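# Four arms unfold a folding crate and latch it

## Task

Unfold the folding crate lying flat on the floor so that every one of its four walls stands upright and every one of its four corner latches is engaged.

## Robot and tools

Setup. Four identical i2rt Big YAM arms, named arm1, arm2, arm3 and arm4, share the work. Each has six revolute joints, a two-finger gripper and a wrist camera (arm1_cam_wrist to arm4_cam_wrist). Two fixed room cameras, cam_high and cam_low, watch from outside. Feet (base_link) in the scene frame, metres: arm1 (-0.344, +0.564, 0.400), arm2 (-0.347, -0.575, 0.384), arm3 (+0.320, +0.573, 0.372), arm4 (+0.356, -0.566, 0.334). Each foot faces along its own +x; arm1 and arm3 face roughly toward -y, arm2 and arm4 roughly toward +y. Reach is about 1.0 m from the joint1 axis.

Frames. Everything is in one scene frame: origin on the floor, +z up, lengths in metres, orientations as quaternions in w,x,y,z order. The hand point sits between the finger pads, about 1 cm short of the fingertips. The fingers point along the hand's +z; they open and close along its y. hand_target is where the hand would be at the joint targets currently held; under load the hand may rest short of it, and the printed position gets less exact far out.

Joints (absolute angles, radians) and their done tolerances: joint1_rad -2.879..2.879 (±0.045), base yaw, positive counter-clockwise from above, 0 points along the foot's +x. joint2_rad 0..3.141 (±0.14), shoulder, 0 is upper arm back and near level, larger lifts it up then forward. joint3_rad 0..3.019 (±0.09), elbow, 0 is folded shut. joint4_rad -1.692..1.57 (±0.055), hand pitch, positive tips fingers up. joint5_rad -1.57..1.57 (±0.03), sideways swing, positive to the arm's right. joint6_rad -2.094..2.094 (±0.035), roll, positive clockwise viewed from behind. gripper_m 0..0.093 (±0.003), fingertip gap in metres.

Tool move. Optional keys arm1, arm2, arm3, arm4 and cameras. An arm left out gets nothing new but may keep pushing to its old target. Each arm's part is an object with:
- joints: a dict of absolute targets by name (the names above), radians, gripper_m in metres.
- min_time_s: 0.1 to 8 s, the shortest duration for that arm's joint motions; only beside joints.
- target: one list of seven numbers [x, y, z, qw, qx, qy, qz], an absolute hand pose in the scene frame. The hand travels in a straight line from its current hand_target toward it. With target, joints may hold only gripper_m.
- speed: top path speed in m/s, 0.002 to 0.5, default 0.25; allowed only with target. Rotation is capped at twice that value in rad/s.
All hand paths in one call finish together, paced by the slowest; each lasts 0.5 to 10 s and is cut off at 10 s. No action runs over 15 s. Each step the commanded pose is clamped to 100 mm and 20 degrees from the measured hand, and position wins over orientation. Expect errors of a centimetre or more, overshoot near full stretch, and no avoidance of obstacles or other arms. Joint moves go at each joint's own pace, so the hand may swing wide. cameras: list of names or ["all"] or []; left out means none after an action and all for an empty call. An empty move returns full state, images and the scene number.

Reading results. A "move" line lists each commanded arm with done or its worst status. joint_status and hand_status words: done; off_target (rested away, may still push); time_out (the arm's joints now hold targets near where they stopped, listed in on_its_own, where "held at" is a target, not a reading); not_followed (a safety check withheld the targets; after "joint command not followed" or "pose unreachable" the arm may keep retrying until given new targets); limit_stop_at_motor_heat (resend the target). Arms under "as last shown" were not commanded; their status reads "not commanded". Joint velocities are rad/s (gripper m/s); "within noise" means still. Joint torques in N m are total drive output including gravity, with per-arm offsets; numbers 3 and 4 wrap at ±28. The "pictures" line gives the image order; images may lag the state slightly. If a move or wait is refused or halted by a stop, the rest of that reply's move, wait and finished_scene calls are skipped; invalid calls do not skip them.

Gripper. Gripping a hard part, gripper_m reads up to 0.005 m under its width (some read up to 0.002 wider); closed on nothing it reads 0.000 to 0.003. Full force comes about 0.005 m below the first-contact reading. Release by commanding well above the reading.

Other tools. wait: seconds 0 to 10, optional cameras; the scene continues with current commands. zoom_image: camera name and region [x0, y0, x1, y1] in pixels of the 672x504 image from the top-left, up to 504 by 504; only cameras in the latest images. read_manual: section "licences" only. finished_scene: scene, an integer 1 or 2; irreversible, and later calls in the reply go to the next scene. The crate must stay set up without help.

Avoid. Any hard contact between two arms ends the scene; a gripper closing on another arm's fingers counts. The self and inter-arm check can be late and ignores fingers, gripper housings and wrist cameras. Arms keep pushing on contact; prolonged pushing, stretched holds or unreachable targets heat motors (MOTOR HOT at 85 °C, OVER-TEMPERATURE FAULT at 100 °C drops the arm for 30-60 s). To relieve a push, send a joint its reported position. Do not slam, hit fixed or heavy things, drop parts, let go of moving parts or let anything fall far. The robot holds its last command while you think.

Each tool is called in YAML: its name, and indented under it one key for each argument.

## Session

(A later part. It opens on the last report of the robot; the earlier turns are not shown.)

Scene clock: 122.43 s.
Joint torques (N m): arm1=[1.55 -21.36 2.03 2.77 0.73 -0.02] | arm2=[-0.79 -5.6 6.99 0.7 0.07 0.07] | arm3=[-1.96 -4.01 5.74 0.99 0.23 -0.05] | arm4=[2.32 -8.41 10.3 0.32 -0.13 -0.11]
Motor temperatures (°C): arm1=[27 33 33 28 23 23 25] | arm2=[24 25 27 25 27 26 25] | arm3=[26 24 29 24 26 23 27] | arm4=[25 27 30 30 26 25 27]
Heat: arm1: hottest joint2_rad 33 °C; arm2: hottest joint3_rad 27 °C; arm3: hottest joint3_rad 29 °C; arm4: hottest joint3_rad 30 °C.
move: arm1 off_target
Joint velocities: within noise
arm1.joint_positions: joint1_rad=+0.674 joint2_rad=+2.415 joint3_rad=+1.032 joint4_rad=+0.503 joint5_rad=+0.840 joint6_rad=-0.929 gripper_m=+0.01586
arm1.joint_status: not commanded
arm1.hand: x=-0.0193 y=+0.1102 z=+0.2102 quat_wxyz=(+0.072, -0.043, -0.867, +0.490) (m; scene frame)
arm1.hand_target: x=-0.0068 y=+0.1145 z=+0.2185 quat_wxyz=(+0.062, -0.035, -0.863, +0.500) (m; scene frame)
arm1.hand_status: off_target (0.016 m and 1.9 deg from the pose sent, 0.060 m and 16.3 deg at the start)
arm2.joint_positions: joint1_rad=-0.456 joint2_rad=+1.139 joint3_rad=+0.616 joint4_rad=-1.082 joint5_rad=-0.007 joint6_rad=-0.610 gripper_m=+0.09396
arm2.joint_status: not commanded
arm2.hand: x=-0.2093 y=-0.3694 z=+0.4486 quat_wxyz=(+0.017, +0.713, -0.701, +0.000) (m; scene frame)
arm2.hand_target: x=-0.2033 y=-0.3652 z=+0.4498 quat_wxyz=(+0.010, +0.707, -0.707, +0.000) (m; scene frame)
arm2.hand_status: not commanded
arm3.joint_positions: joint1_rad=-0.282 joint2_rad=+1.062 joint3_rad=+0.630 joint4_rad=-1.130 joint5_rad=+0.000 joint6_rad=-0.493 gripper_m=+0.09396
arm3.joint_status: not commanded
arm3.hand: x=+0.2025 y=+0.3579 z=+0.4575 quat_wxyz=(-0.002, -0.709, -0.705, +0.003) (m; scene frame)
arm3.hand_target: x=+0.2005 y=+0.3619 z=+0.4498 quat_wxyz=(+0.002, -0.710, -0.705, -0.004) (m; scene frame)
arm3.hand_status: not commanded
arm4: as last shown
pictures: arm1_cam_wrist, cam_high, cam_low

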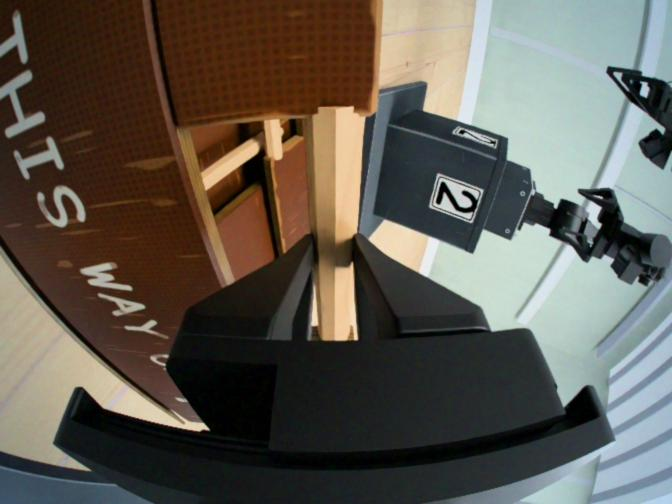

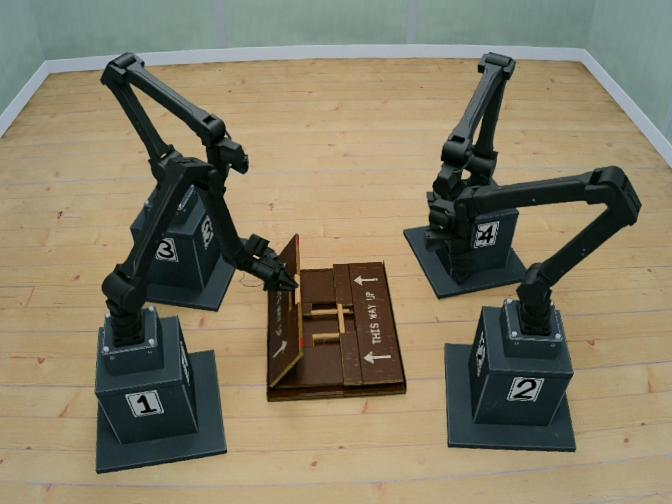

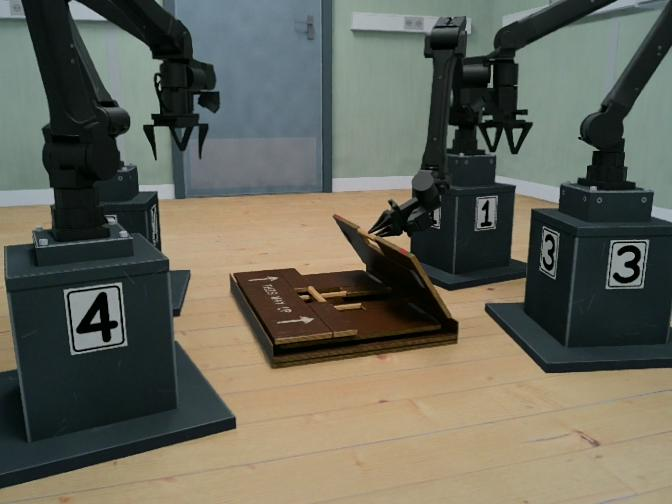

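move:
  arm1: {"target": [-0.0065, 0.162, 0.2415, -0.0554, 0.0425, 0.7915, -0.6073], "speed": 0.1}

move:
  arm1: {"target": [-0.0065, 0.194, 0.249, -0.0519, 0.0467, 0.7414, -0.6675], "speed": 0.1}
  cameras: ["arm1_cam_wrist", "cam_high", "cam_low"]

zoom_image:
  camera: "cam_high"
  region: [240, 220, 440, 420]

zoom_image:
  camera: "cam_low"
  region: [220, 190, 480, 380]

Scene clock: 127.53 s.
Joint torques (N m): arm1=[1.67 -19.9 1.02 3.22 0.74 -0.02] | arm2=[-0.79 -5.66 6.98 0.7 0.07 0.07] | arm3=[-2.32 -4.6 5.75 0.87 0.21 -0.05] | arm4=[2.32 -8.41 10.29 0.31 -0.13 -0.11]
Motor temperatures (°C): arm1=[27 33 33 28 23 23 25] | arm2=[24 25 27 25 27 26 25] | arm3=[26 24 29 24 26 23 27] | arm4=[25 27 30 30 26 25 26]
Heat: arm1: hottest joint2_rad 33 °C; arm2: hottest joint3_rad 27 °C; arm3: hottest joint3_rad 29 °C; arm4: hottest joint3_rad 30 °C.
move: arm1 off_target
Joint velocities: within noise
arm1.joint_positions: joint1_rad=+0.786 joint2_rad=+2.490 joint3_rad=+0.933 joint4_rad=+0.945 joint5_rad=+1.064 joint6_rad=-1.069 gripper_m=+0.01579
arm1.joint_status: not commanded
arm1.hand: x=-0.0194 y=+0.1556 z=+0.2334 quat_wxyz=(+0.069, -0.048, -0.796, +0.599) (m; scene frame)
arm1.hand_target: x=-0.0058 y=+0.1610 z=+0.2421 quat_wxyz=(+0.056, -0.042, -0.791, +0.608) (m; scene frame)
arm1.hand_status: off_target (0.017 m and 2.0 deg from the pose sent, 0.062 m and 16.1 deg at the start)
arm2, arm3: as last shown
arm4.joint_positions: joint1_rad=+0.800 joint2_rad=+1.344 joint3_rad=+0.932 joint4_rad=-1.180 joint5_rad=+0.002 joint6_rad=-0.518 gripper_m=+0.09396
arm4.joint_status: not commanded
arm4.hand: x=+0.0623 y=-0.3798 z=+0.4484 quat_wxyz=(+0.005, +1.000, -0.023, +0.009) (m; scene frame)
arm4.hand_target: x=+0.0546 y=-0.3781 z=+0.4496 quat_wxyz=(+0.001, +1.000, -0.010, +0.004) (m; scene frame)
arm4.hand_status: not commanded
pictures: none

Scene clock: 129.33 s.
Joint torques (N m): arm1=[1.79 -19.6 0.34 3.56 0.4 -0.07] | arm2=[-0.79 -5.6 7.01 0.69 0.07 0.06] | arm3=[-1.61 -4.19 5.81 0.88 0.18 -0.07] | arm4=[2.32 -8.41 10.29 0.32 -0.13 -0.11]
Motor temperatures (°C): arm1=[27 33 33 28 23 23 25] | arm2=[24 25 27 25 27 26 25] | arm3=[26 24 29 24 26 23 27] | arm4=[25 27 30 30 26 25 26]
Heat: arm1: hottest joint2_rad 33 °C; arm2: hottest joint3_rad 27 °C; arm3: hottest joint3_rad 29 °C; arm4: hottest joint3_rad 30 °C.
move: arm1 off_target
Joint velocities: within noise
arm1.joint_positions: joint1_rad=+0.860 joint2_rad=+2.600 joint3_rad=+0.922 joint4_rad=+1.336 joint5_rad=+1.194 joint6_rad=-1.276 gripper_m=+0.01575
arm1.joint_status: not commanded
arm1.hand: x=-0.0199 y=+0.1867 z=+0.2413 quat_wxyz=(+0.066, -0.052, -0.745, +0.661) (m; scene frame)
arm1.hand_target: x=-0.0062 y=+0.1930 z=+0.2494 quat_wxyz=(+0.052, -0.047, -0.741, +0.668) (m; scene frame)
arm1.hand_status: off_target (0.017 m and 2.0 deg from the pose sent, 0.043 m and 10.2 deg at the start)
arm2, arm3, arm4: as last shown
pictures: arm1_cam_wrist, cam_high, cam_low

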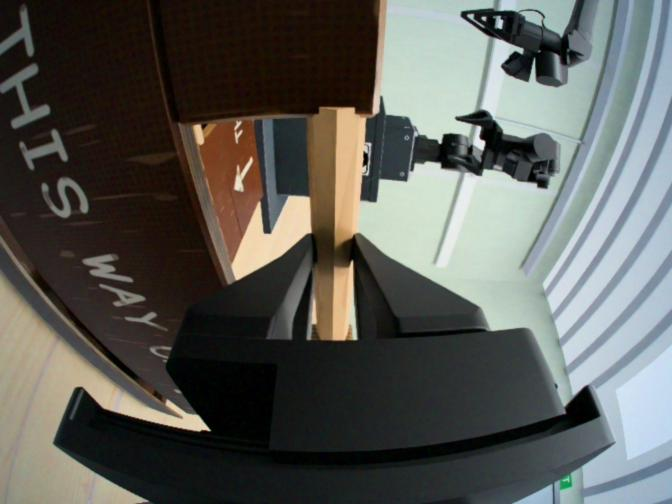

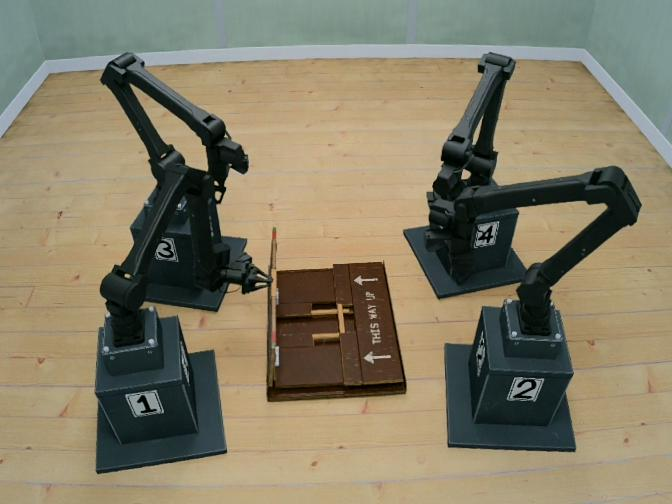

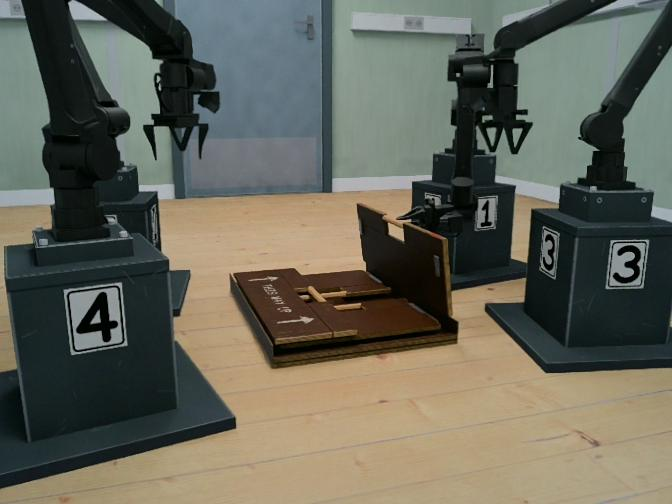

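Scaled by 2.520 from the camera's 672x504 image, which has a finer 960x720 frame.

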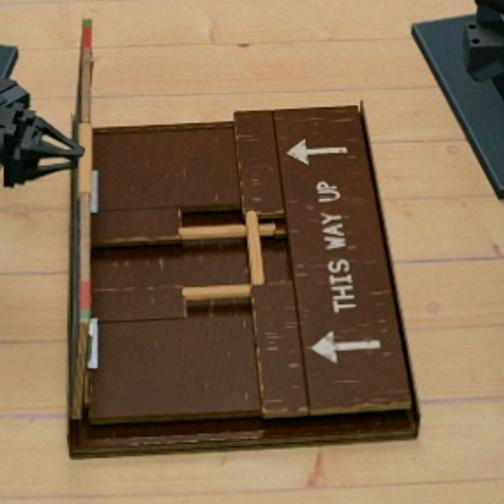

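Scaled by 1.938 from the camera's 672x504 image, which has a finer 960x720 frame.

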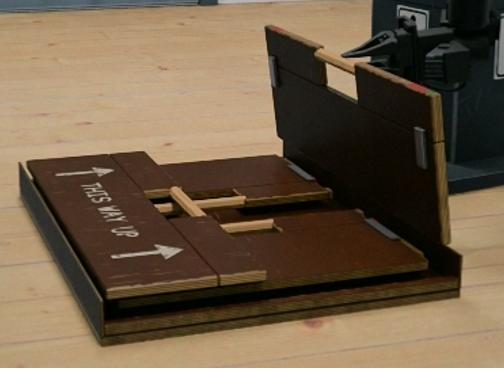

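move:
  arm1: {"target": [-0.0065, 0.216, 0.250, -0.0494, 0.0494, 0.7054, -0.7054], "speed": 0.08}
  arm4: {"target": [0.01, -0.05, 0.20, -0.0, 0.9976, 0.0, 0.0698], "speed": 0.25, "joints": {"gripper_m": 0.052}}
  cameras: ["arm1_cam_wrist", "arm4_cam_wrist", "cam_high", "cam_low"]

zoom_image:
  camera: "cam_high"
  region: [240, 220, 440, 420]

Scene clock: 144.80 s.
Joint torques (N m): arm1=[2.2 -18.96 -0.35 3.15 0.21 0] | arm2=[-0.85 -5.66 6.98 0.69 0.08 0.06] | arm3=[-2.49 -3.96 5.74 0.94 0.19 -0.03] | arm4=[1.61 -20.07 10.95 -0.73 -0.04 -0.12]
Motor temperatures (°C): arm1=[27 32 31 28 23 23 26] | arm2=[24 25 27 25 27 26 25] | arm3=[26 24 29 24 26 23 27] | arm4=[25 27 31 30 26 25 26]
Heat: arm1: hottest joint2_rad 32 °C; arm2: hottest joint3_rad 27 °C; arm3: hottest joint3_rad 29 °C; arm4: hottest joint3_rad 31 °C.
move: arm1 off_target; arm4 off_target
Joint velocities: within noise
arm1.joint_positions: joint1_rad=+0.909 joint2_rad=+2.665 joint3_rad=+0.937 joint4_rad=+1.542 joint5_rad=+1.275 joint6_rad=-1.408 gripper_m=+0.01546
arm1.joint_status: not commanded
arm1.hand: x=-0.0199 y=+0.2073 z=+0.2435 quat_wxyz=(+0.071, -0.060, -0.721, +0.687) (m; scene frame)
arm1.hand_target: x=-0.0071 y=+0.2152 z=+0.2501 quat_wxyz=(+0.055, -0.056, -0.718, +0.692) (m; scene frame)
arm1.hand_status: off_target (0.017 m and 4.0 deg from the pose sent, 0.033 m and 7.1 deg at the start; a joint's target at an end of its range on 47 of 80 steps)
arm2, arm3: as last shown
arm4.joint_positions: joint1_rad=+0.418 joint2_rad=+2.337 joint3_rad=+1.652 joint4_rad=-0.973 joint5_rad=+0.103 joint6_rad=-0.927 gripper_m=+0.05207
arm4.joint_status: all done
arm4.hand: x=+0.0151 y=-0.0629 z=+0.2030 quat_wxyz=(+0.004, +0.998, -0.007, +0.067) (m; scene frame)
arm4.hand_target: x=+0.0095 y=-0.0550 z=+0.1980 quat_wxyz=(+0.003, +0.998, +0.002, +0.067) (m; scene frame)
arm4.hand_status: off_target (0.014 m and 1.0 deg from the pose sent, 0.416 m and 7.4 deg at the start)
pictures: arm1_cam_wrist, arm4_cam_wrist, cam_high, cam_low

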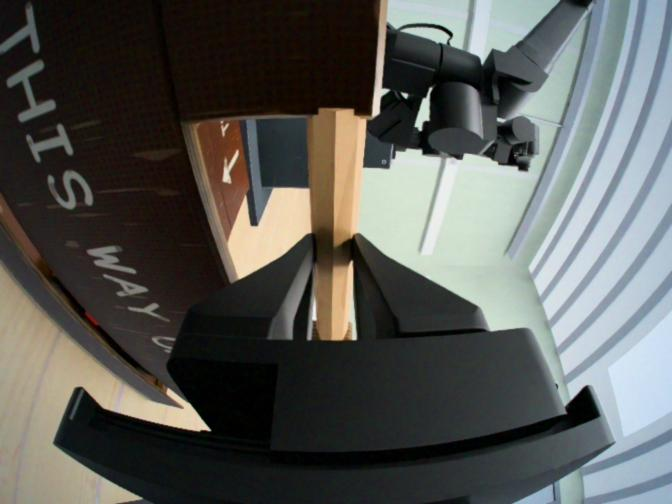

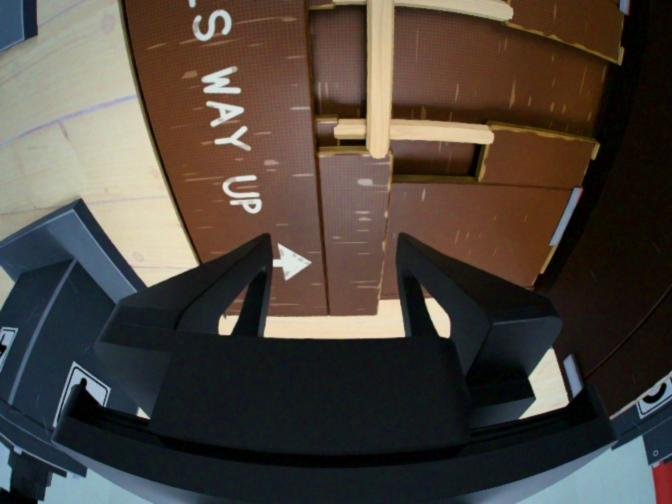

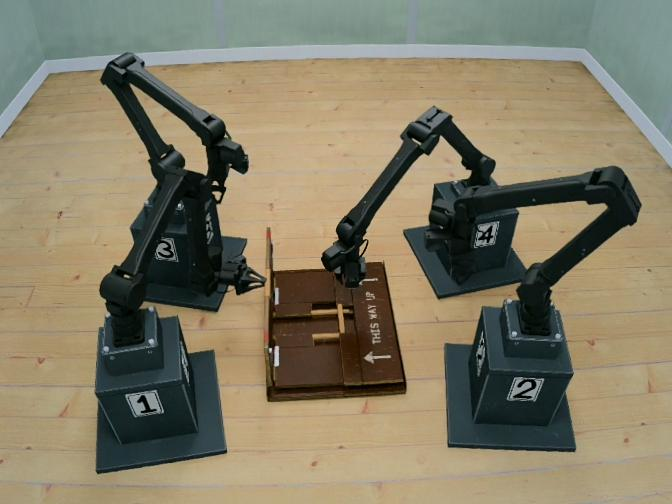

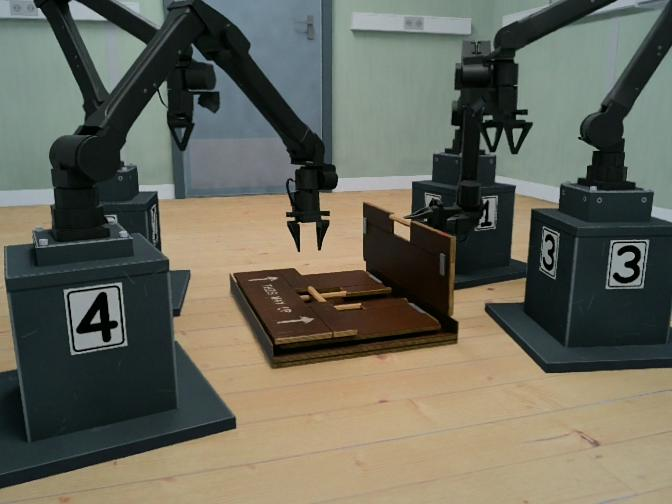

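Scaled by 2.520 from the camera's 672x504 image, which has a finer 960x720 frame.

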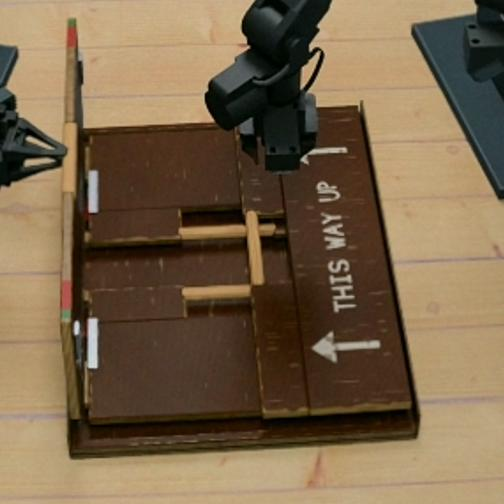

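move:
  arm4: {"target": [-0.022, -0.024, 0.095, 0.0, 0.9976, 0.0, 0.0698], "speed": 0.2}
  cameras: ["arm4_cam_wrist"]

Scene clock: 149.77 s.
Joint torques (N m): arm1=[1.49 -19.19 -0.43 3 0.2 0.01] | arm2=[-0.85 -5.6 6.99 0.7 0.08 0.06] | arm3=[-1.73 -4.72 5.7 0.9 0.18 -0.03] | arm4=[2.32 -22.53 10.55 -0.7 -0.01 0.09]
Motor temperatures (°C): arm1=[27 32 31 28 23 23 26] | arm2=[24 25 27 25 27 26 25] | arm3=[26 24 29 24 26 23 27] | arm4=[25 27 31 30 26 25 26]
Heat: arm1: hottest joint2_rad 32 °C; arm2: hottest joint3_rad 27 °C; arm3: hottest joint3_rad 29 °C; arm4: hottest joint3_rad 31 °C.
move: arm4 done
Joint velocities: within noise
arm1, arm2, arm3: as last shown
arm4.joint_positions: joint1_rad=+0.427 joint2_rad=+2.621 joint3_rad=+1.911 joint4_rad=-0.948 joint5_rad=+0.106 joint6_rad=-0.927 gripper_m=+0.05207
arm4.joint_status: not commanded
arm4.hand: x=-0.0156 y=-0.0297 z=+0.0996 quat_wxyz=(+0.003, +0.998, -0.002, +0.068) (m; scene frame)
arm4.hand_target: x=-0.0240 y=-0.0264 z=+0.0950 quat_wxyz=(+0.000, +0.998, +0.002, +0.068) (m; scene frame)
arm4.hand_status: done (0.010 m and 0.5 deg from the pose sent, 0.121 m and 1.0 deg at the start)
pictures: arm4_cam_wrist

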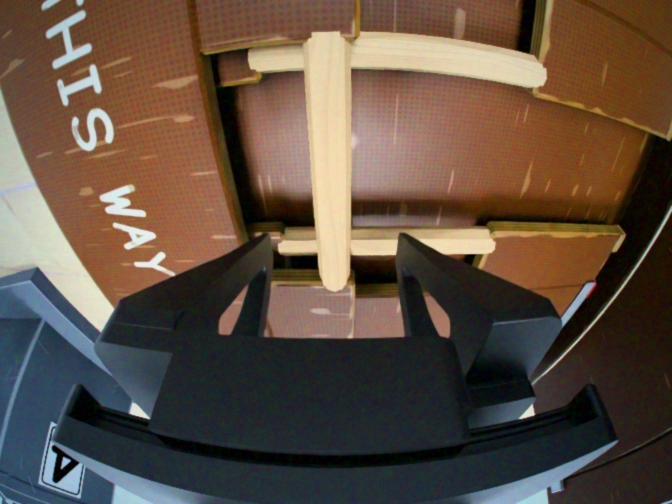

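Well centred. Descend and grip.

move:
  arm4: {"target": [-0.023, -0.0245, 0.052, 0.0, 0.9976, 0.0, 0.0698], "speed": 0.1}

move:
  arm4: {"joints": {"gripper_m": 0.010}}
  cameras: ["arm4_cam_wrist", "cam_low"]

Scene clock: 152.03 s.
Joint torques (N m): arm1=[1.96 -19.02 -0.14 3.12 0.18 -0.02] | arm2=[-0.85 -5.66 6.99 0.7 0.07 0.06] | arm3=[-1.73 -3.84 5.82 0.96 0.22 -0.04] | arm4=[2.02 -22.95 10.39 -0.13 -0.02 0.11]
Motor temperatures (°C): arm1=[27 32 31 28 23 23 26] | arm2=[24 25 27 25 27 26 25] | arm3=[26 24 29 24 26 23 27] | arm4=[25 27 31 30 26 25 26]
Heat: arm1: hottest joint2_rad 32 °C; arm2: hottest joint3_rad 27 °C; arm3: hottest joint3_rad 29 °C; arm4: hottest joint3_rad 31 °C.
move: arm4 off_target
Joint velocities: within noise
arm1, arm2, arm3: as last shown
arm4.joint_positions: joint1_rad=+0.421 joint2_rad=+2.708 joint3_rad=+1.963 joint4_rad=-0.928 joint5_rad=+0.109 joint6_rad=-0.927 gripper_m=+0.05207
arm4.joint_status: not commanded
arm4.hand: x=-0.0103 y=-0.0294 z=+0.0578 quat_wxyz=(+0.009, +0.997, -0.005, +0.074) (m; scene frame)
arm4.hand_target: x=-0.0188 y=-0.0235 z=+0.0515 quat_wxyz=(+0.001, +0.998, -0.003, +0.070) (m; scene frame)
arm4.hand_status: off_target (0.015 m and 1.2 deg from the pose sent, 0.048 m and 0.5 deg at the start)
pictures: none

Scene clock: 152.90 s.
Joint torques (N m): arm1=[2.32 -19.14 -0.42 3.11 0.22 0.02] | arm2=[-0.85 -5.6 6.99 0.69 0.07 0.06] | arm3=[-1.9 -4.13 5.86 1.07 0.22 -0.02] | arm4=[2.26 -22.77 10.32 0.14 -0.01 0.13]
Motor temperatures (°C): arm1=[27 32 31 28 23 23 26] | arm2=[24 25 27 25 27 26 25] | arm3=[26 24 29 24 26 23 27] | arm4=[25 28 31 30 26 25 26]
Heat: arm1: hottest joint2_rad 32 °C; arm2: hottest joint3_rad 27 °C; arm3: hottest joint3_rad 29 °C; arm4: hottest joint3_rad 31 °C.
move: arm4 off_target
Joint velocities: within noise
arm1, arm2, arm3: as last shown
arm4.joint_positions: joint1_rad=+0.422 joint2_rad=+2.708 joint3_rad=+1.963 joint4_rad=-0.936 joint5_rad=+0.109 joint6_rad=-0.940 gripper_m=+0.01672
arm4.joint_status: gripper_m off_target (ended at +0.01674, target +0.01000)
arm4.hand: x=-0.0100 y=-0.0315 z=+0.0580 quat_wxyz=(+0.012, +0.997, +0.002, +0.076) (m; scene frame)
arm4.hand_target: x=-0.0195 y=-0.0243 z=+0.0515 quat_wxyz=(+0.002, +0.998, +0.002, +0.070) (m; scene frame)
arm4.hand_status: not commanded
pictures: arm4_cam_wrist, cam_low

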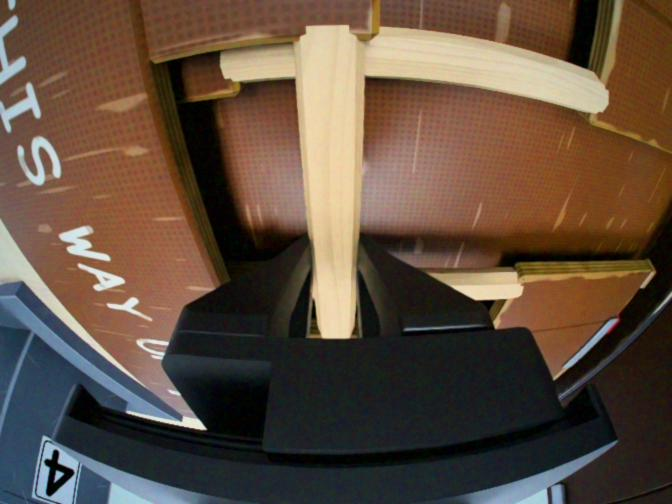

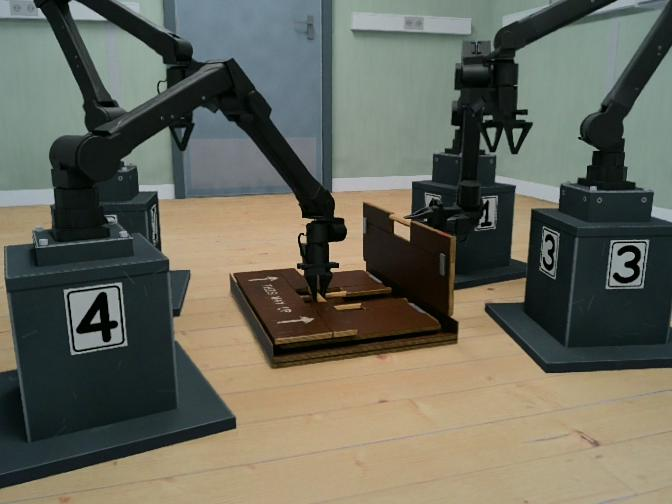

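move:
  arm4: {"target": [-0.0195, -0.033, 0.098, -0.1302, 0.9890, -0.0091, 0.0692], "speed": 0.12}

move:
  arm4: {"target": [-0.0195, -0.0535, 0.140, -0.2582, 0.9636, -0.0181, 0.0674], "speed": 0.12}

move:
  arm4: {"target": [-0.0195, -0.084, 0.184, -0.3818, 0.9217, -0.0267, 0.0645], "speed": 0.12}

move:
  arm4: {"target": [-0.0195, -0.122, 0.218, -0.4988, 0.8639, -0.0349, 0.0604], "speed": 0.12}
  cameras: ["arm4_cam_wrist", "cam_high", "cam_low"]

Scene clock: 159.37 s.
Joint torques (N m): arm1=[2.43 -19.72 -0.32 3.22 0.21 -0.01] | arm2=[-0.79 -5.54 6.99 0.73 0.08 0.06] | arm3=[-1.32 -3.72 5.72 0.94 0.19 -0.03] | arm4=[2.67 -24.18 6.19 1.35 0.63 0.39]
Motor temperatures (°C): arm1=[27 32 31 28 23 23 26] | arm2=[24 25 27 25 27 26 25] | arm3=[26 24 29 24 26 23 27] | arm4=[25 28 31 30 26 25 27]
Heat: arm1: hottest joint2_rad 32 °C; arm2: hottest joint3_rad 27 °C; arm3: hottest joint3_rad 29 °C; arm4: hottest joint3_rad 31 °C.
move: arm4 off_target
Joint velocities: within noise
arm1, arm2, arm3: as last shown
arm4.joint_positions: joint1_rad=+0.462 joint2_rad=+2.544 joint3_rad=+1.690 joint4_rad=-0.632 joint5_rad=+0.257 joint6_rad=-0.907 gripper_m=+0.01672
arm4.joint_status: not commanded
arm4.hand: x=-0.0093 y=-0.0333 z=+0.0925 quat_wxyz=(-0.112, +0.991, -0.002, +0.074) (m; scene frame)
arm4.hand_target: x=-0.0168 y=-0.0310 z=+0.0980 quat_wxyz=(-0.130, +0.989, -0.011, +0.070) (m; scene frame)
arm4.hand_status: off_target (0.012 m and 2.3 deg from the pose sent, 0.041 m and 16.4 deg at the start)
pictures: none

Scene clock: 161.17 s.
Joint torques (N m): arm1=[2.55 -18.96 -0.25 3.29 0.19 -0.01] | arm2=[-0.79 -5.6 6.99 0.72 0.08 0.06] | arm3=[-1.73 -4.48 5.71 0.84 0.16 -0.05] | arm4=[3.31 -21.89 5.61 1.52 0.57 0.38]
Motor temperatures (°C): arm1=[27 32 31 28 23 23 26] | arm2=[24 25 27 25 27 26 25] | arm3=[26 24 29 24 26 23 27] | arm4=[25 28 31 30 26 25 27]
Heat: arm1: hottest joint2_rad 32 °C; arm2: hottest joint3_rad 27 °C; arm3: hottest joint3_rad 29 °C; arm4: hottest joint3_rad 31 °C.
move: arm4 off_target
Joint velocities: within noise
arm1: as last shown
arm2.joint_positions: joint1_rad=-0.456 joint2_rad=+1.139 joint3_rad=+0.616 joint4_rad=-1.082 joint5_rad=-0.007 joint6_rad=-0.610 gripper_m=+0.09396
arm2.joint_status: not commanded
arm2.hand: x=-0.2093 y=-0.3694 z=+0.4486 quat_wxyz=(+0.017, +0.713, -0.701, +0.000) (m; scene frame)
arm2.hand_target: x=-0.2033 y=-0.3652 z=+0.4498 quat_wxyz=(+0.010, +0.707, -0.707, +0.000) (m; scene frame)
arm2.hand_status: not commanded
arm3.joint_positions: joint1_rad=-0.282 joint2_rad=+1.062 joint3_rad=+0.630 joint4_rad=-1.130 joint5_rad=+0.000 joint6_rad=-0.493 gripper_m=+0.09396
arm3.joint_status: not commanded
arm3.hand: x=+0.2025 y=+0.3579 z=+0.4575 quat_wxyz=(-0.002, -0.709, -0.705, +0.003) (m; scene frame)
arm3.hand_target: x=+0.2005 y=+0.3619 z=+0.4498 quat_wxyz=(+0.002, -0.710, -0.705, -0.004) (m; scene frame)
arm3.hand_status: not commanded
arm4.joint_positions: joint1_rad=+0.525 joint2_rad=+2.397 joint3_rad=+1.438 joint4_rad=-0.331 joint5_rad=+0.445 joint6_rad=-0.874 gripper_m=+0.01672
arm4.joint_status: not commanded
arm4.hand: x=-0.0095 y=-0.0475 z=+0.1372 quat_wxyz=(-0.247, +0.966, -0.014, +0.075) (m; scene frame)
arm4.hand_target: x=-0.0193 y=-0.0529 z=+0.1392 quat_wxyz=(-0.258, +0.963, -0.017, +0.069) (m; scene frame)
arm4.hand_status: off_target (0.012 m and 1.7 deg from the pose sent, 0.053 m and 17.2 deg at the start)
pictures: none

Scene clock: 162.97 s.
Joint torques (N m): arm1=[1.9 -18.73 -0.18 3.28 0.23 0.03] | arm2=[-0.79 -5.6 6.99 0.7 0.07 0.06] | arm3=[-1.9 -4.13 5.83 0.94 0.19 -0.05] | arm4=[3.49 -20.25 5.03 1.73 0.51 0.32]
Motor temperatures (°C): arm1=[27 32 31 28 23 23 26] | arm2=[24 25 27 25 27 26 25] | arm3=[26 24 29 24 26 23 27] | arm4=[25 28 31 30 26 25 27]
Heat: arm1: hottest joint2_rad 32 °C; arm2: hottest joint3_rad 27 °C; arm3: hottest joint3_rad 29 °C; arm4: hottest joint3_rad 31 °C.
move: arm4 off_target
Joint velocities: within noise
arm1, arm2, arm3: as last shown
arm4.joint_positions: joint1_rad=+0.606 joint2_rad=+2.291 joint3_rad=+1.225 joint4_rad=-0.040 joint5_rad=+0.654 joint6_rad=-0.858 gripper_m=+0.01672
arm4.joint_status: not commanded
arm4.hand: x=-0.0093 y=-0.0752 z=+0.1810 quat_wxyz=(-0.374, +0.924, -0.027, +0.075) (m; scene frame)
arm4.hand_target: x=-0.0198 y=-0.0829 z=+0.1845 quat_wxyz=(-0.382, +0.921, -0.026, +0.066) (m; scene frame)
arm4.hand_status: off_target (0.014 m and 1.5 deg from the pose sent, 0.060 m and 16.4 deg at the start)
pictures: none

Scene clock: 164.80 s.
Joint torques (N m): arm1=[1.96 -19.31 -0.31 3.19 0.21 0.02] | arm2=[-0.85 -5.6 7.01 0.7 0.08 0.07] | arm3=[-1.38 -4.66 5.76 0.98 0.23 -0.03] | arm4=[3.55 -18.49 4.49 2.04 0.45 0.09]
Motor temperatures (°C): arm1=[27 32 30 28 23 23 26] | arm2=[24 25 27 25 27 26 25] | arm3=[26 24 29 24 26 23 27] | arm4=[25 28 31 30 26 25 27]
Heat: arm1: hottest joint2_rad 32 °C; arm2: hottest joint3_rad 27 °C; arm3: hottest joint3_rad 29 °C; arm4: hottest joint3_rad 31 °C.
move: arm4 off_target
Joint velocities: within noise
arm1, arm2, arm3: as last shown
arm4.joint_positions: joint1_rad=+0.703 joint2_rad=+2.251 joint3_rad=+1.055 joint4_rad=+0.284 joint5_rad=+0.879 joint6_rad=-0.877 gripper_m=+0.01672
arm4.joint_status: not commanded
arm4.hand: x=-0.0086 y=-0.1130 z=+0.2149 quat_wxyz=(-0.493, +0.866, -0.044, +0.069) (m; scene frame)
arm4.hand_target: x=-0.0198 y=-0.1203 z=+0.2187 quat_wxyz=(-0.500, +0.863, -0.035, +0.061) (m; scene frame)
arm4.hand_status: off_target (0.014 m and 1.7 deg from the pose sent, 0.061 m and 16.0 deg at the start)
pictures: arm4_cam_wrist, cam_high, cam_low

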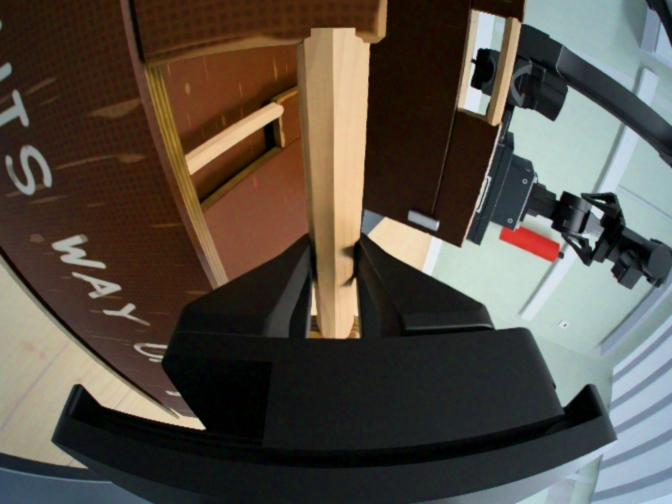

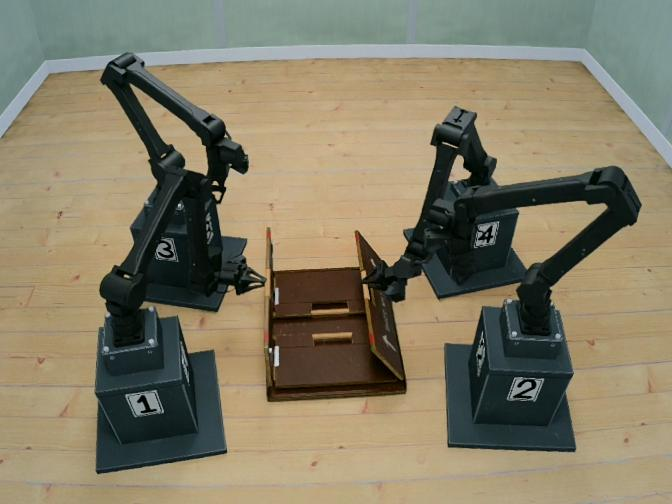

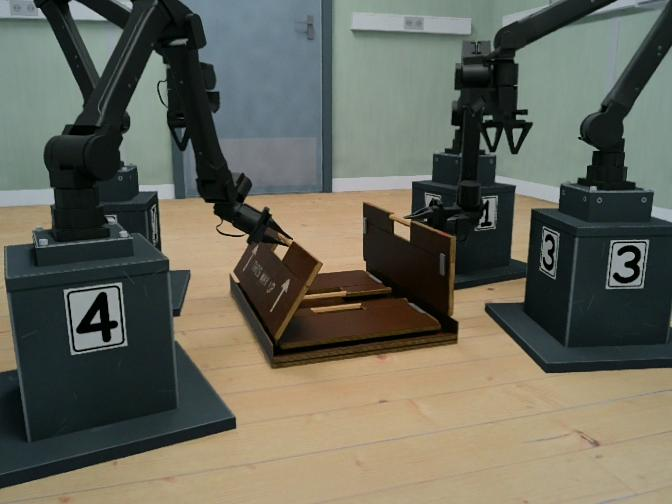

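move:
  arm4: {"target": [-0.0195, -0.167, 0.240, -0.6073, 0.7915, -0.0425, 0.0554], "speed": 0.12}

move:
  arm4: {"target": [-0.0195, -0.197, 0.247, -0.6675, 0.7414, -0.0467, 0.0519], "speed": 0.12}

move:
  arm4: {"target": [-0.0195, -0.217, 0.248, -0.7054, 0.7054, -0.0494, 0.0494], "speed": 0.1}
  cameras: ["all"]

zoom_image:
  camera: "cam_high"
  region: [240, 210, 440, 410]

zoom_image:
  camera: "cam_low"
  region: [220, 190, 480, 380]

Scene clock: 168.40 s.
Joint torques (N m): arm1=[2.37 -19.02 -0.38 3.21 0.24 0.04] | arm2=[-0.85 -5.6 6.99 0.72 0.07 0.07] | arm3=[-1.9 -4.37 5.87 0.81 0.16 -0.06] | arm4=[3.49 -16.67 3.99 2.52 0.46 -0.11]
Motor temperatures (°C): arm1=[27 32 30 28 23 23 26] | arm2=[24 25 27 25 27 26 25] | arm3=[26 24 29 24 26 23 27] | arm4=[25 28 31 30 26 25 27]
Heat: arm1: hottest joint2_rad 32 °C; arm2: hottest joint3_rad 27 °C; arm3: hottest joint3_rad 29 °C; arm4: hottest joint3_rad 31 °C.
move: arm4 off_target
Joint velocities: within noise
arm1.joint_positions: joint1_rad=+0.909 joint2_rad=+2.665 joint3_rad=+0.937 joint4_rad=+1.542 joint5_rad=+1.275 joint6_rad=-1.408 gripper_m=+0.01546
arm1.joint_status: not commanded
arm1.hand: x=-0.0199 y=+0.2073 z=+0.2435 quat_wxyz=(+0.071, -0.060, -0.721, +0.687) (m; scene frame)
arm1.hand_target: x=-0.0071 y=+0.2152 z=+0.2501 quat_wxyz=(+0.055, -0.056, -0.718, +0.692) (m; scene frame)
arm1.hand_status: not commanded
arm2, arm3: as last shown
arm4.joint_positions: joint1_rad=+0.814 joint2_rad=+2.297 joint3_rad=+0.929 joint4_rad=+0.721 joint5_rad=+1.108 joint6_rad=-1.015 gripper_m=+0.01672
arm4.joint_status: not commanded
arm4.hand: x=-0.0078 y=-0.1603 z=+0.2373 quat_wxyz=(-0.601, +0.795, -0.053, +0.063) (m; scene frame)
arm4.hand_target: x=-0.0199 y=-0.1664 z=+0.2405 quat_wxyz=(-0.608, +0.791, -0.043, +0.056) (m; scene frame)
arm4.hand_status: off_target (0.014 m and 1.7 deg from the pose sent, 0.061 m and 15.7 deg at the start)
pictures: none

Scene clock: 170.20 s.
Joint torques (N m): arm1=[2.32 -18.78 -0.32 3.11 0.27 0.02] | arm2=[-0.79 -5.6 6.98 0.69 0.08 0.06] | arm3=[-1.49 -4.01 5.78 0.88 0.22 -0.04] | arm4=[3.6 -16.67 2.99 2.77 0.09 -0.17]
Motor temperatures (°C): arm1=[27 32 30 28 23 23 26] | arm2=[24 25 27 25 27 26 25] | arm3=[26 24 29 24 26 23 27] | arm4=[25 29 30 30 26 25 27]
Heat: arm1: hottest joint2_rad 32 °C; arm2: hottest joint3_rad 27 °C; arm3: hottest joint3_rad 29 °C; arm4: hottest joint3_rad 30 °C.
move: arm4 off_target
Joint velocities: within noise
arm1, arm2, arm3: as last shown
arm4.joint_positions: joint1_rad=+0.879 joint2_rad=+2.403 joint3_rad=+0.898 joint4_rad=+1.152 joint5_rad=+1.237 joint6_rad=-1.246 gripper_m=+0.01672
arm4.joint_status: not commanded
arm4.hand: x=-0.0065 y=-0.1896 z=+0.2432 quat_wxyz=(-0.663, +0.744, -0.059, +0.059) (m; scene frame)
arm4.hand_target: x=-0.0196 y=-0.1963 z=+0.2471 quat_wxyz=(-0.668, +0.741, -0.049, +0.051) (m; scene frame)
arm4.hand_status: off_target (0.015 m and 1.8 deg from the pose sent, 0.040 m and 9.9 deg at the start)
pictures: none

Scene clock: 171.73 s.
Joint torques (N m): arm1=[2.26 -19.43 -0.24 3.08 0.22 0.02] | arm2=[-0.79 -5.6 6.99 0.7 0.08 0.07] | arm3=[-1.26 -4.25 5.74 0.9 0.2 -0.07] | arm4=[3.43 -16.26 3.11 2.36 -0.06 -0.28]
Motor temperatures (°C): arm1=[27 32 30 28 23 23 26] | arm2=[24 25 27 25 27 26 25] | arm3=[26 24 29 24 26 23 27] | arm4=[25 29 30 30 26 25 27]
Heat: arm1: hottest joint2_rad 32 °C; arm2: hottest joint3_rad 27 °C; arm3: hottest joint3_rad 29 °C; arm4: hottest joint3_rad 30 °C.
move: arm4 off_target
Joint velocities: within noise
arm1, arm2, arm3: as last shown
arm4.joint_positions: joint1_rad=+0.924 joint2_rad=+2.506 joint3_rad=+0.908 joint4_rad=+1.534 joint5_rad=+1.295 joint6_rad=-1.504 gripper_m=+0.01672
arm4.joint_status: not commanded
arm4.hand: x=-0.0051 y=-0.2111 z=+0.2455 quat_wxyz=(-0.699, +0.711, -0.060, +0.056) (m; scene frame)
arm4.hand_target: x=-0.0199 y=-0.2162 z=+0.2491 quat_wxyz=(-0.703, +0.708, -0.050, +0.050) (m; scene frame)
arm4.hand_status: off_target (0.016 m and 1.7 deg from the pose sent, 0.031 m and 6.7 deg at the start; a joint's target at an end of its range on 19 of 46 steps)
pictures: arm1_cam_wrist, arm2_cam_wrist, arm3_cam_wrist, arm4_cam_wrist, cam_high, cam_low

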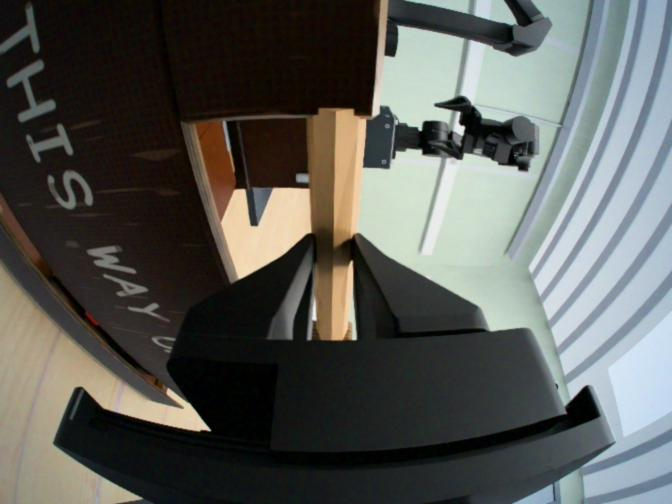

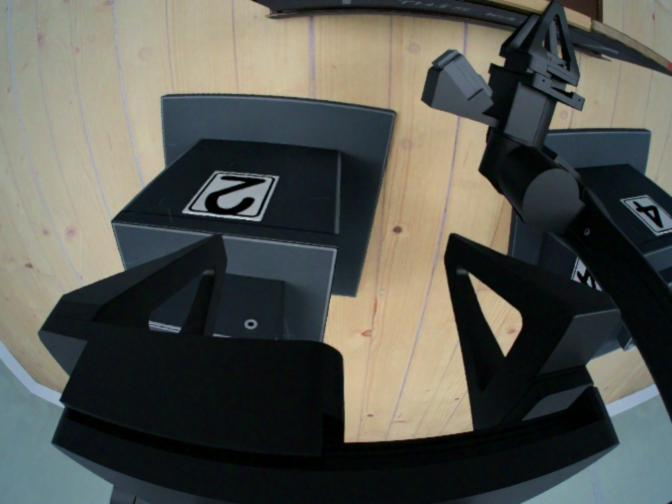

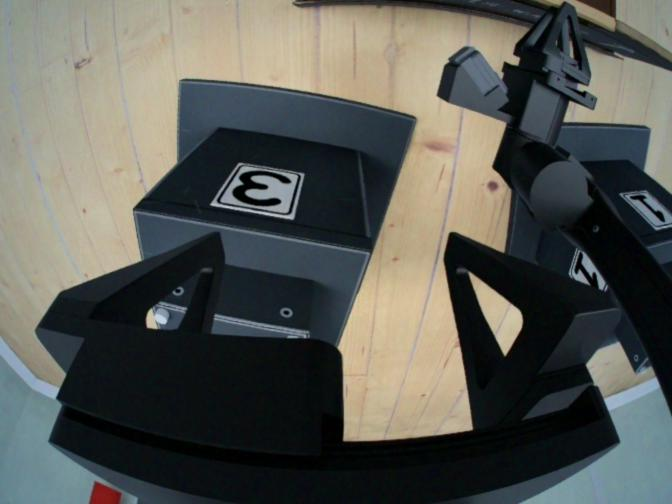

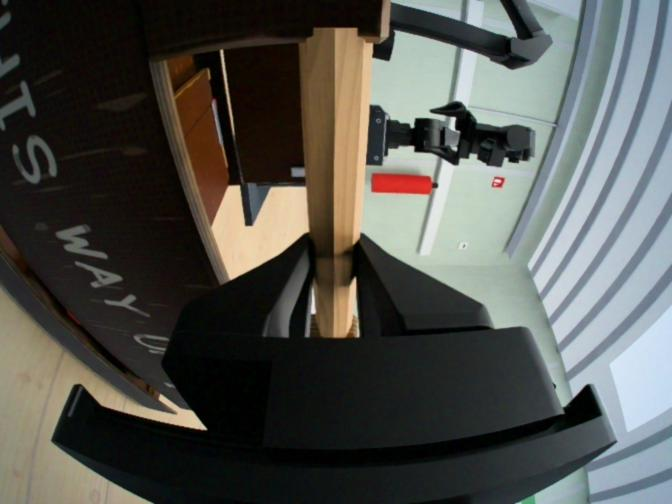

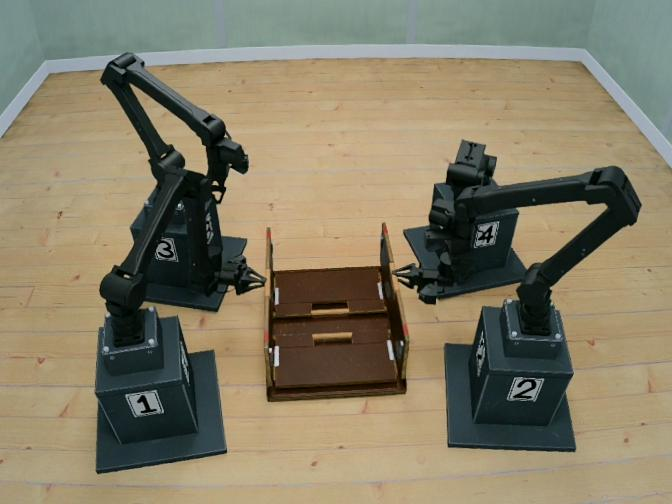

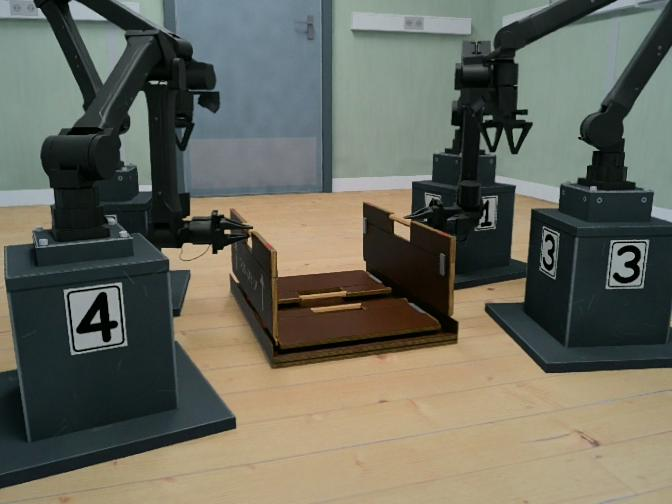

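Scaled by 2.520 from the camera's 672x504 image, which has a finer 960x720 frame.

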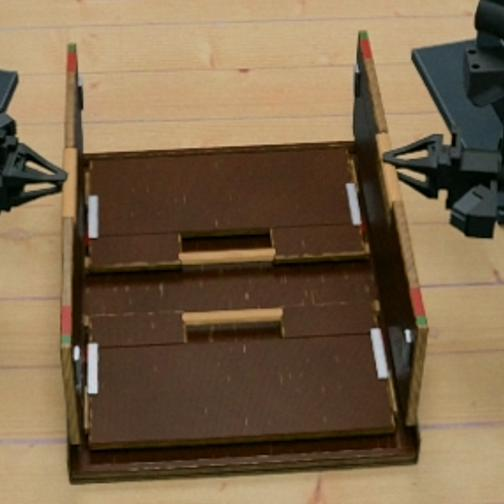

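Scaled by 1.938 from the camera's 672x504 image, which has a finer 960x720 frame.

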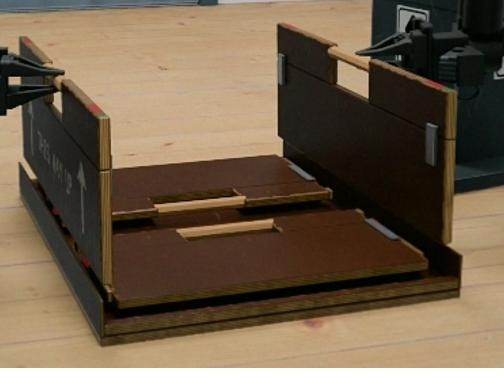

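move:
  arm2: {"target": [-0.062, 0.004, 0.28, -0.183, 0.683, -0.683, -0.183], "speed": 0.3, "joints": {"gripper_m": 0.052}}

move:
  arm2: {"target": [-0.062, 0.004, 0.16, -0.183, 0.683, -0.683, -0.183], "speed": 0.2}
  cameras: ["arm2_cam_wrist", "cam_high"]

Scene clock: 196.20 s.
Joint torques (N m): arm1=[2.78 -19.66 -0.39 3.17 0.2 0.03] | arm2=[0.5 -20.01 7.61 1.5 -0.32 0.07] | arm3=[-1.67 -4.01 5.81 0.95 0.16 -0.07] | arm4=[3.43 -16.32 3.11 2.35 -0.06 -0.28]
Motor temperatures (°C): arm1=[27 32 29 28 23 23 26] | arm2=[24 25 27 25 27 26 25] | arm3=[26 24 29 24 26 23 27] | arm4=[25 29 29 30 26 25 28]
Heat: arm1: hottest joint2_rad 32 °C; arm2: hottest joint3_rad 27 °C; arm3: hottest joint3_rad 29 °C; arm4: hottest joint4_rad 30 °C.
move: arm2 off_target
Joint velocities: within noise
arm1, arm3, arm4: as last shown
arm2.joint_positions: joint1_rad=-0.388 joint2_rad=+2.160 joint3_rad=+1.251 joint4_rad=-0.242 joint5_rad=-0.251 joint6_rad=-0.473 gripper_m=+0.05213
arm2.joint_status: all done
arm2.hand: x=-0.0719 y=-0.0150 z=+0.2690 quat_wxyz=(-0.164, +0.687, -0.685, -0.176) (m; scene frame)
arm2.hand_target: x=-0.0665 y=+0.0042 z=+0.2776 quat_wxyz=(-0.182, +0.686, -0.680, -0.184) (m; scene frame)
arm2.hand_status: off_target (0.024 m and 2.4 deg from the pose sent, 0.435 m and 31.4 deg at the start)
pictures: none

Scene clock: 197.70 s.
Joint torques (N m): arm1=[1.9 -19.02 -0.36 3.18 0.26 0.03] | arm2=[-0.03 -21.77 6.04 1.48 -0.28 0.07] | arm3=[-1.61 -4.42 5.78 0.83 0.24 -0.04] | arm4=[3.49 -16.26 3.11 2.35 -0.05 -0.28]
Motor temperatures (°C): arm1=[27 32 29 28 23 23 26] | arm2=[24 25 27 25 27 26 25] | arm3=[26 24 29 24 26 23 27] | arm4=[25 29 29 30 26 25 28]
Heat: arm1: hottest joint2_rad 32 °C; arm2: hottest joint3_rad 27 °C; arm3: hottest joint3_rad 29 °C; arm4: hottest joint4_rad 30 °C.
move: arm2 off_target
Joint velocities: within noise
arm1, arm3, arm4: as last shown
arm2.joint_positions: joint1_rad=-0.388 joint2_rad=+2.424 joint3_rad=+1.323 joint4_rad=-0.050 joint5_rad=-0.251 joint6_rad=-0.470 gripper_m=+0.05213
arm2.joint_status: not commanded
arm2.hand: x=-0.0712 y=-0.0139 z=+0.1506 quat_wxyz=(-0.164, +0.686, -0.686, -0.176) (m; scene frame)
arm2.hand_target: x=-0.0626 y=+0.0031 z=+0.1606 quat_wxyz=(-0.183, +0.682, -0.683, -0.183) (m; scene frame)
arm2.hand_status: off_target (0.022 m and 2.4 deg from the pose sent, 0.111 m and 2.4 deg at the start)
pictures: arm2_cam_wrist, cam_high

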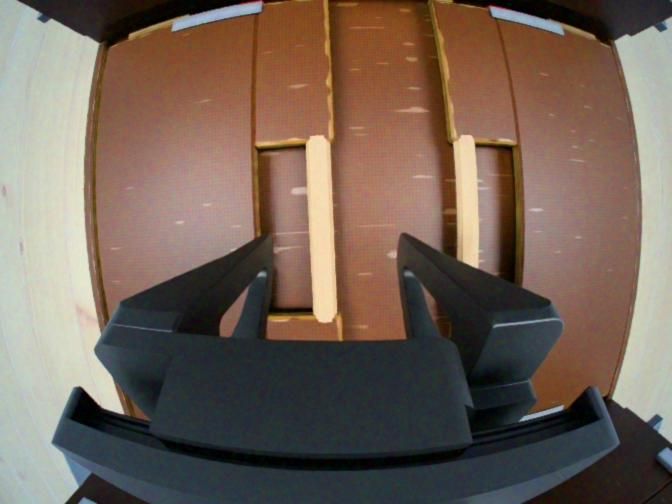

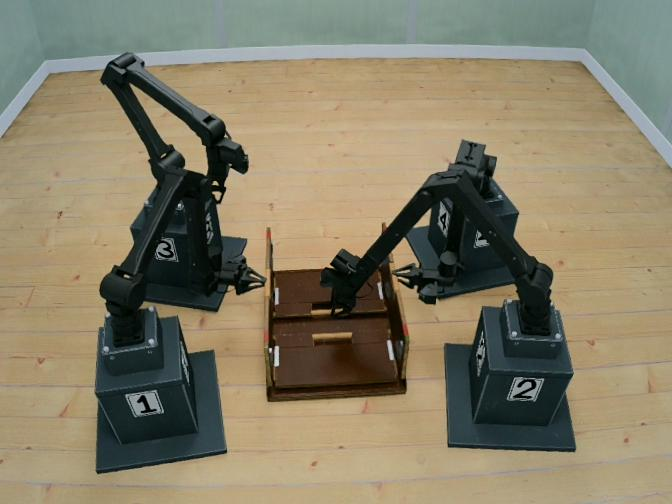

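move:
  arm2: {"target": [-0.071, 0.007, 0.09, -0.1793, 0.6967, -0.6693, -0.1867], "speed": 0.15}
  cameras: ["arm2_cam_wrist"]

Scene clock: 204.93 s.
Joint torques (N m): arm1=[1.9 -19.49 -0.24 3.12 0.25 0] | arm2=[0.67 -22.77 5.45 1.48 -0.34 -0.13] | arm3=[-1.61 -3.78 5.81 0.84 0.24 -0.05] | arm4=[3.43 -16.26 3.11 2.35 -0.06 -0.28]
Motor temperatures (°C): arm1=[27 32 29 28 23 23 26] | arm2=[24 26 27 25 27 26 25] | arm3=[26 24 29 24 26 23 27] | arm4=[25 29 29 30 26 25 28]
Heat: arm1: hottest joint2_rad 32 °C; arm2: hottest joint3_rad 27 °C; arm3: hottest joint3_rad 29 °C; arm4: hottest joint4_rad 30 °C.
move: arm2 off_target
Joint velocities: within noise
arm1, arm4: as last shown
arm2.joint_positions: joint1_rad=-0.388 joint2_rad=+2.590 joint3_rad=+1.410 joint4_rad=+0.022 joint5_rad=-0.262 joint6_rad=-0.481 gripper_m=+0.05213
arm2.joint_status: not commanded
arm2.hand: x=-0.0730 y=-0.0135 z=+0.0808 quat_wxyz=(-0.160, +0.690, -0.682, -0.179) (m; scene frame)
arm2.hand_target: x=-0.0691 y=+0.0052 z=+0.0904 quat_wxyz=(-0.180, +0.695, -0.671, -0.186) (m; scene frame)
arm2.hand_status: off_target (0.023 m and 2.9 deg from the pose sent, 0.064 m and 3.2 deg at the start)
arm3.joint_positions: joint1_rad=-0.282 joint2_rad=+1.062 joint3_rad=+0.630 joint4_rad=-1.130 joint5_rad=+0.000 joint6_rad=-0.493 gripper_m=+0.09396
arm3.joint_status: not commanded
arm3.hand: x=+0.2025 y=+0.3579 z=+0.4575 quat_wxyz=(-0.002, -0.709, -0.705, +0.003) (m; scene frame)
arm3.hand_target: x=+0.2005 y=+0.3619 z=+0.4498 quat_wxyz=(+0.002, -0.710, -0.705, -0.004) (m; scene frame)
arm3.hand_status: not commanded
pictures: arm2_cam_wrist

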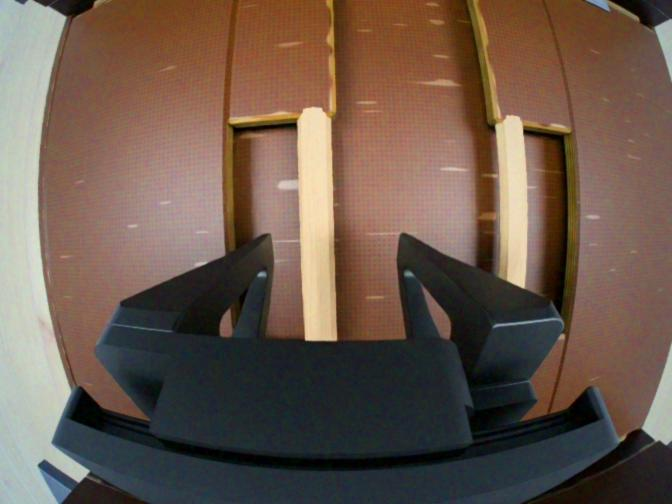

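move:
  arm2: {"target": [-0.080, 0.008, 0.055, -0.1793, 0.6967, -0.6693, -0.1867], "speed": 0.1}
  cameras: ["arm2_cam_wrist"]

Scene clock: 208.13 s.
Joint torques (N m): arm1=[2.08 -19.43 -0.39 3.3 0.22 -0.04] | arm2=[-0.09 -22.24 5.11 1.57 -0.1 0.01] | arm3=[-1.32 -3.84 5.86 0.92 0.2 -0.03] | arm4=[3.49 -16.26 3.11 2.36 -0.06 -0.27]
Motor temperatures (°C): arm1=[27 32 29 28 23 23 26] | arm2=[24 26 27 25 27 26 25] | arm3=[26 24 29 24 26 23 27] | arm4=[25 29 29 30 26 25 28]
Heat: arm1: hottest joint2_rad 32 °C; arm2: hottest joint3_rad 27 °C; arm3: hottest joint3_rad 29 °C; arm4: hottest joint4_rad 30 °C.
move: arm2 off_target
Joint velocities: within noise
arm1, arm3, arm4: as last shown
arm2.joint_positions: joint1_rad=-0.364 joint2_rad=+2.665 joint3_rad=+1.453 joint4_rad=+0.062 joint5_rad=-0.262 joint6_rad=-0.481 gripper_m=+0.05213
arm2.joint_status: not commanded
arm2.hand: x=-0.0869 y=-0.0071 z=+0.0497 quat_wxyz=(-0.162, +0.699, -0.673, -0.182) (m; scene frame)
arm2.hand_target: x=-0.0817 y=+0.0085 z=+0.0555 quat_wxyz=(-0.179, +0.698, -0.668, -0.187) (m; scene frame)
arm2.hand_status: off_target (0.017 m and 2.1 deg from the pose sent, 0.034 m and 2.9 deg at the start)
pictures: arm2_cam_wrist

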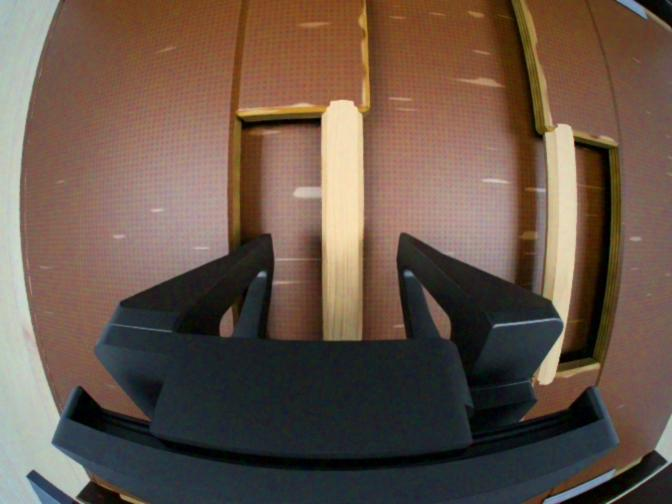

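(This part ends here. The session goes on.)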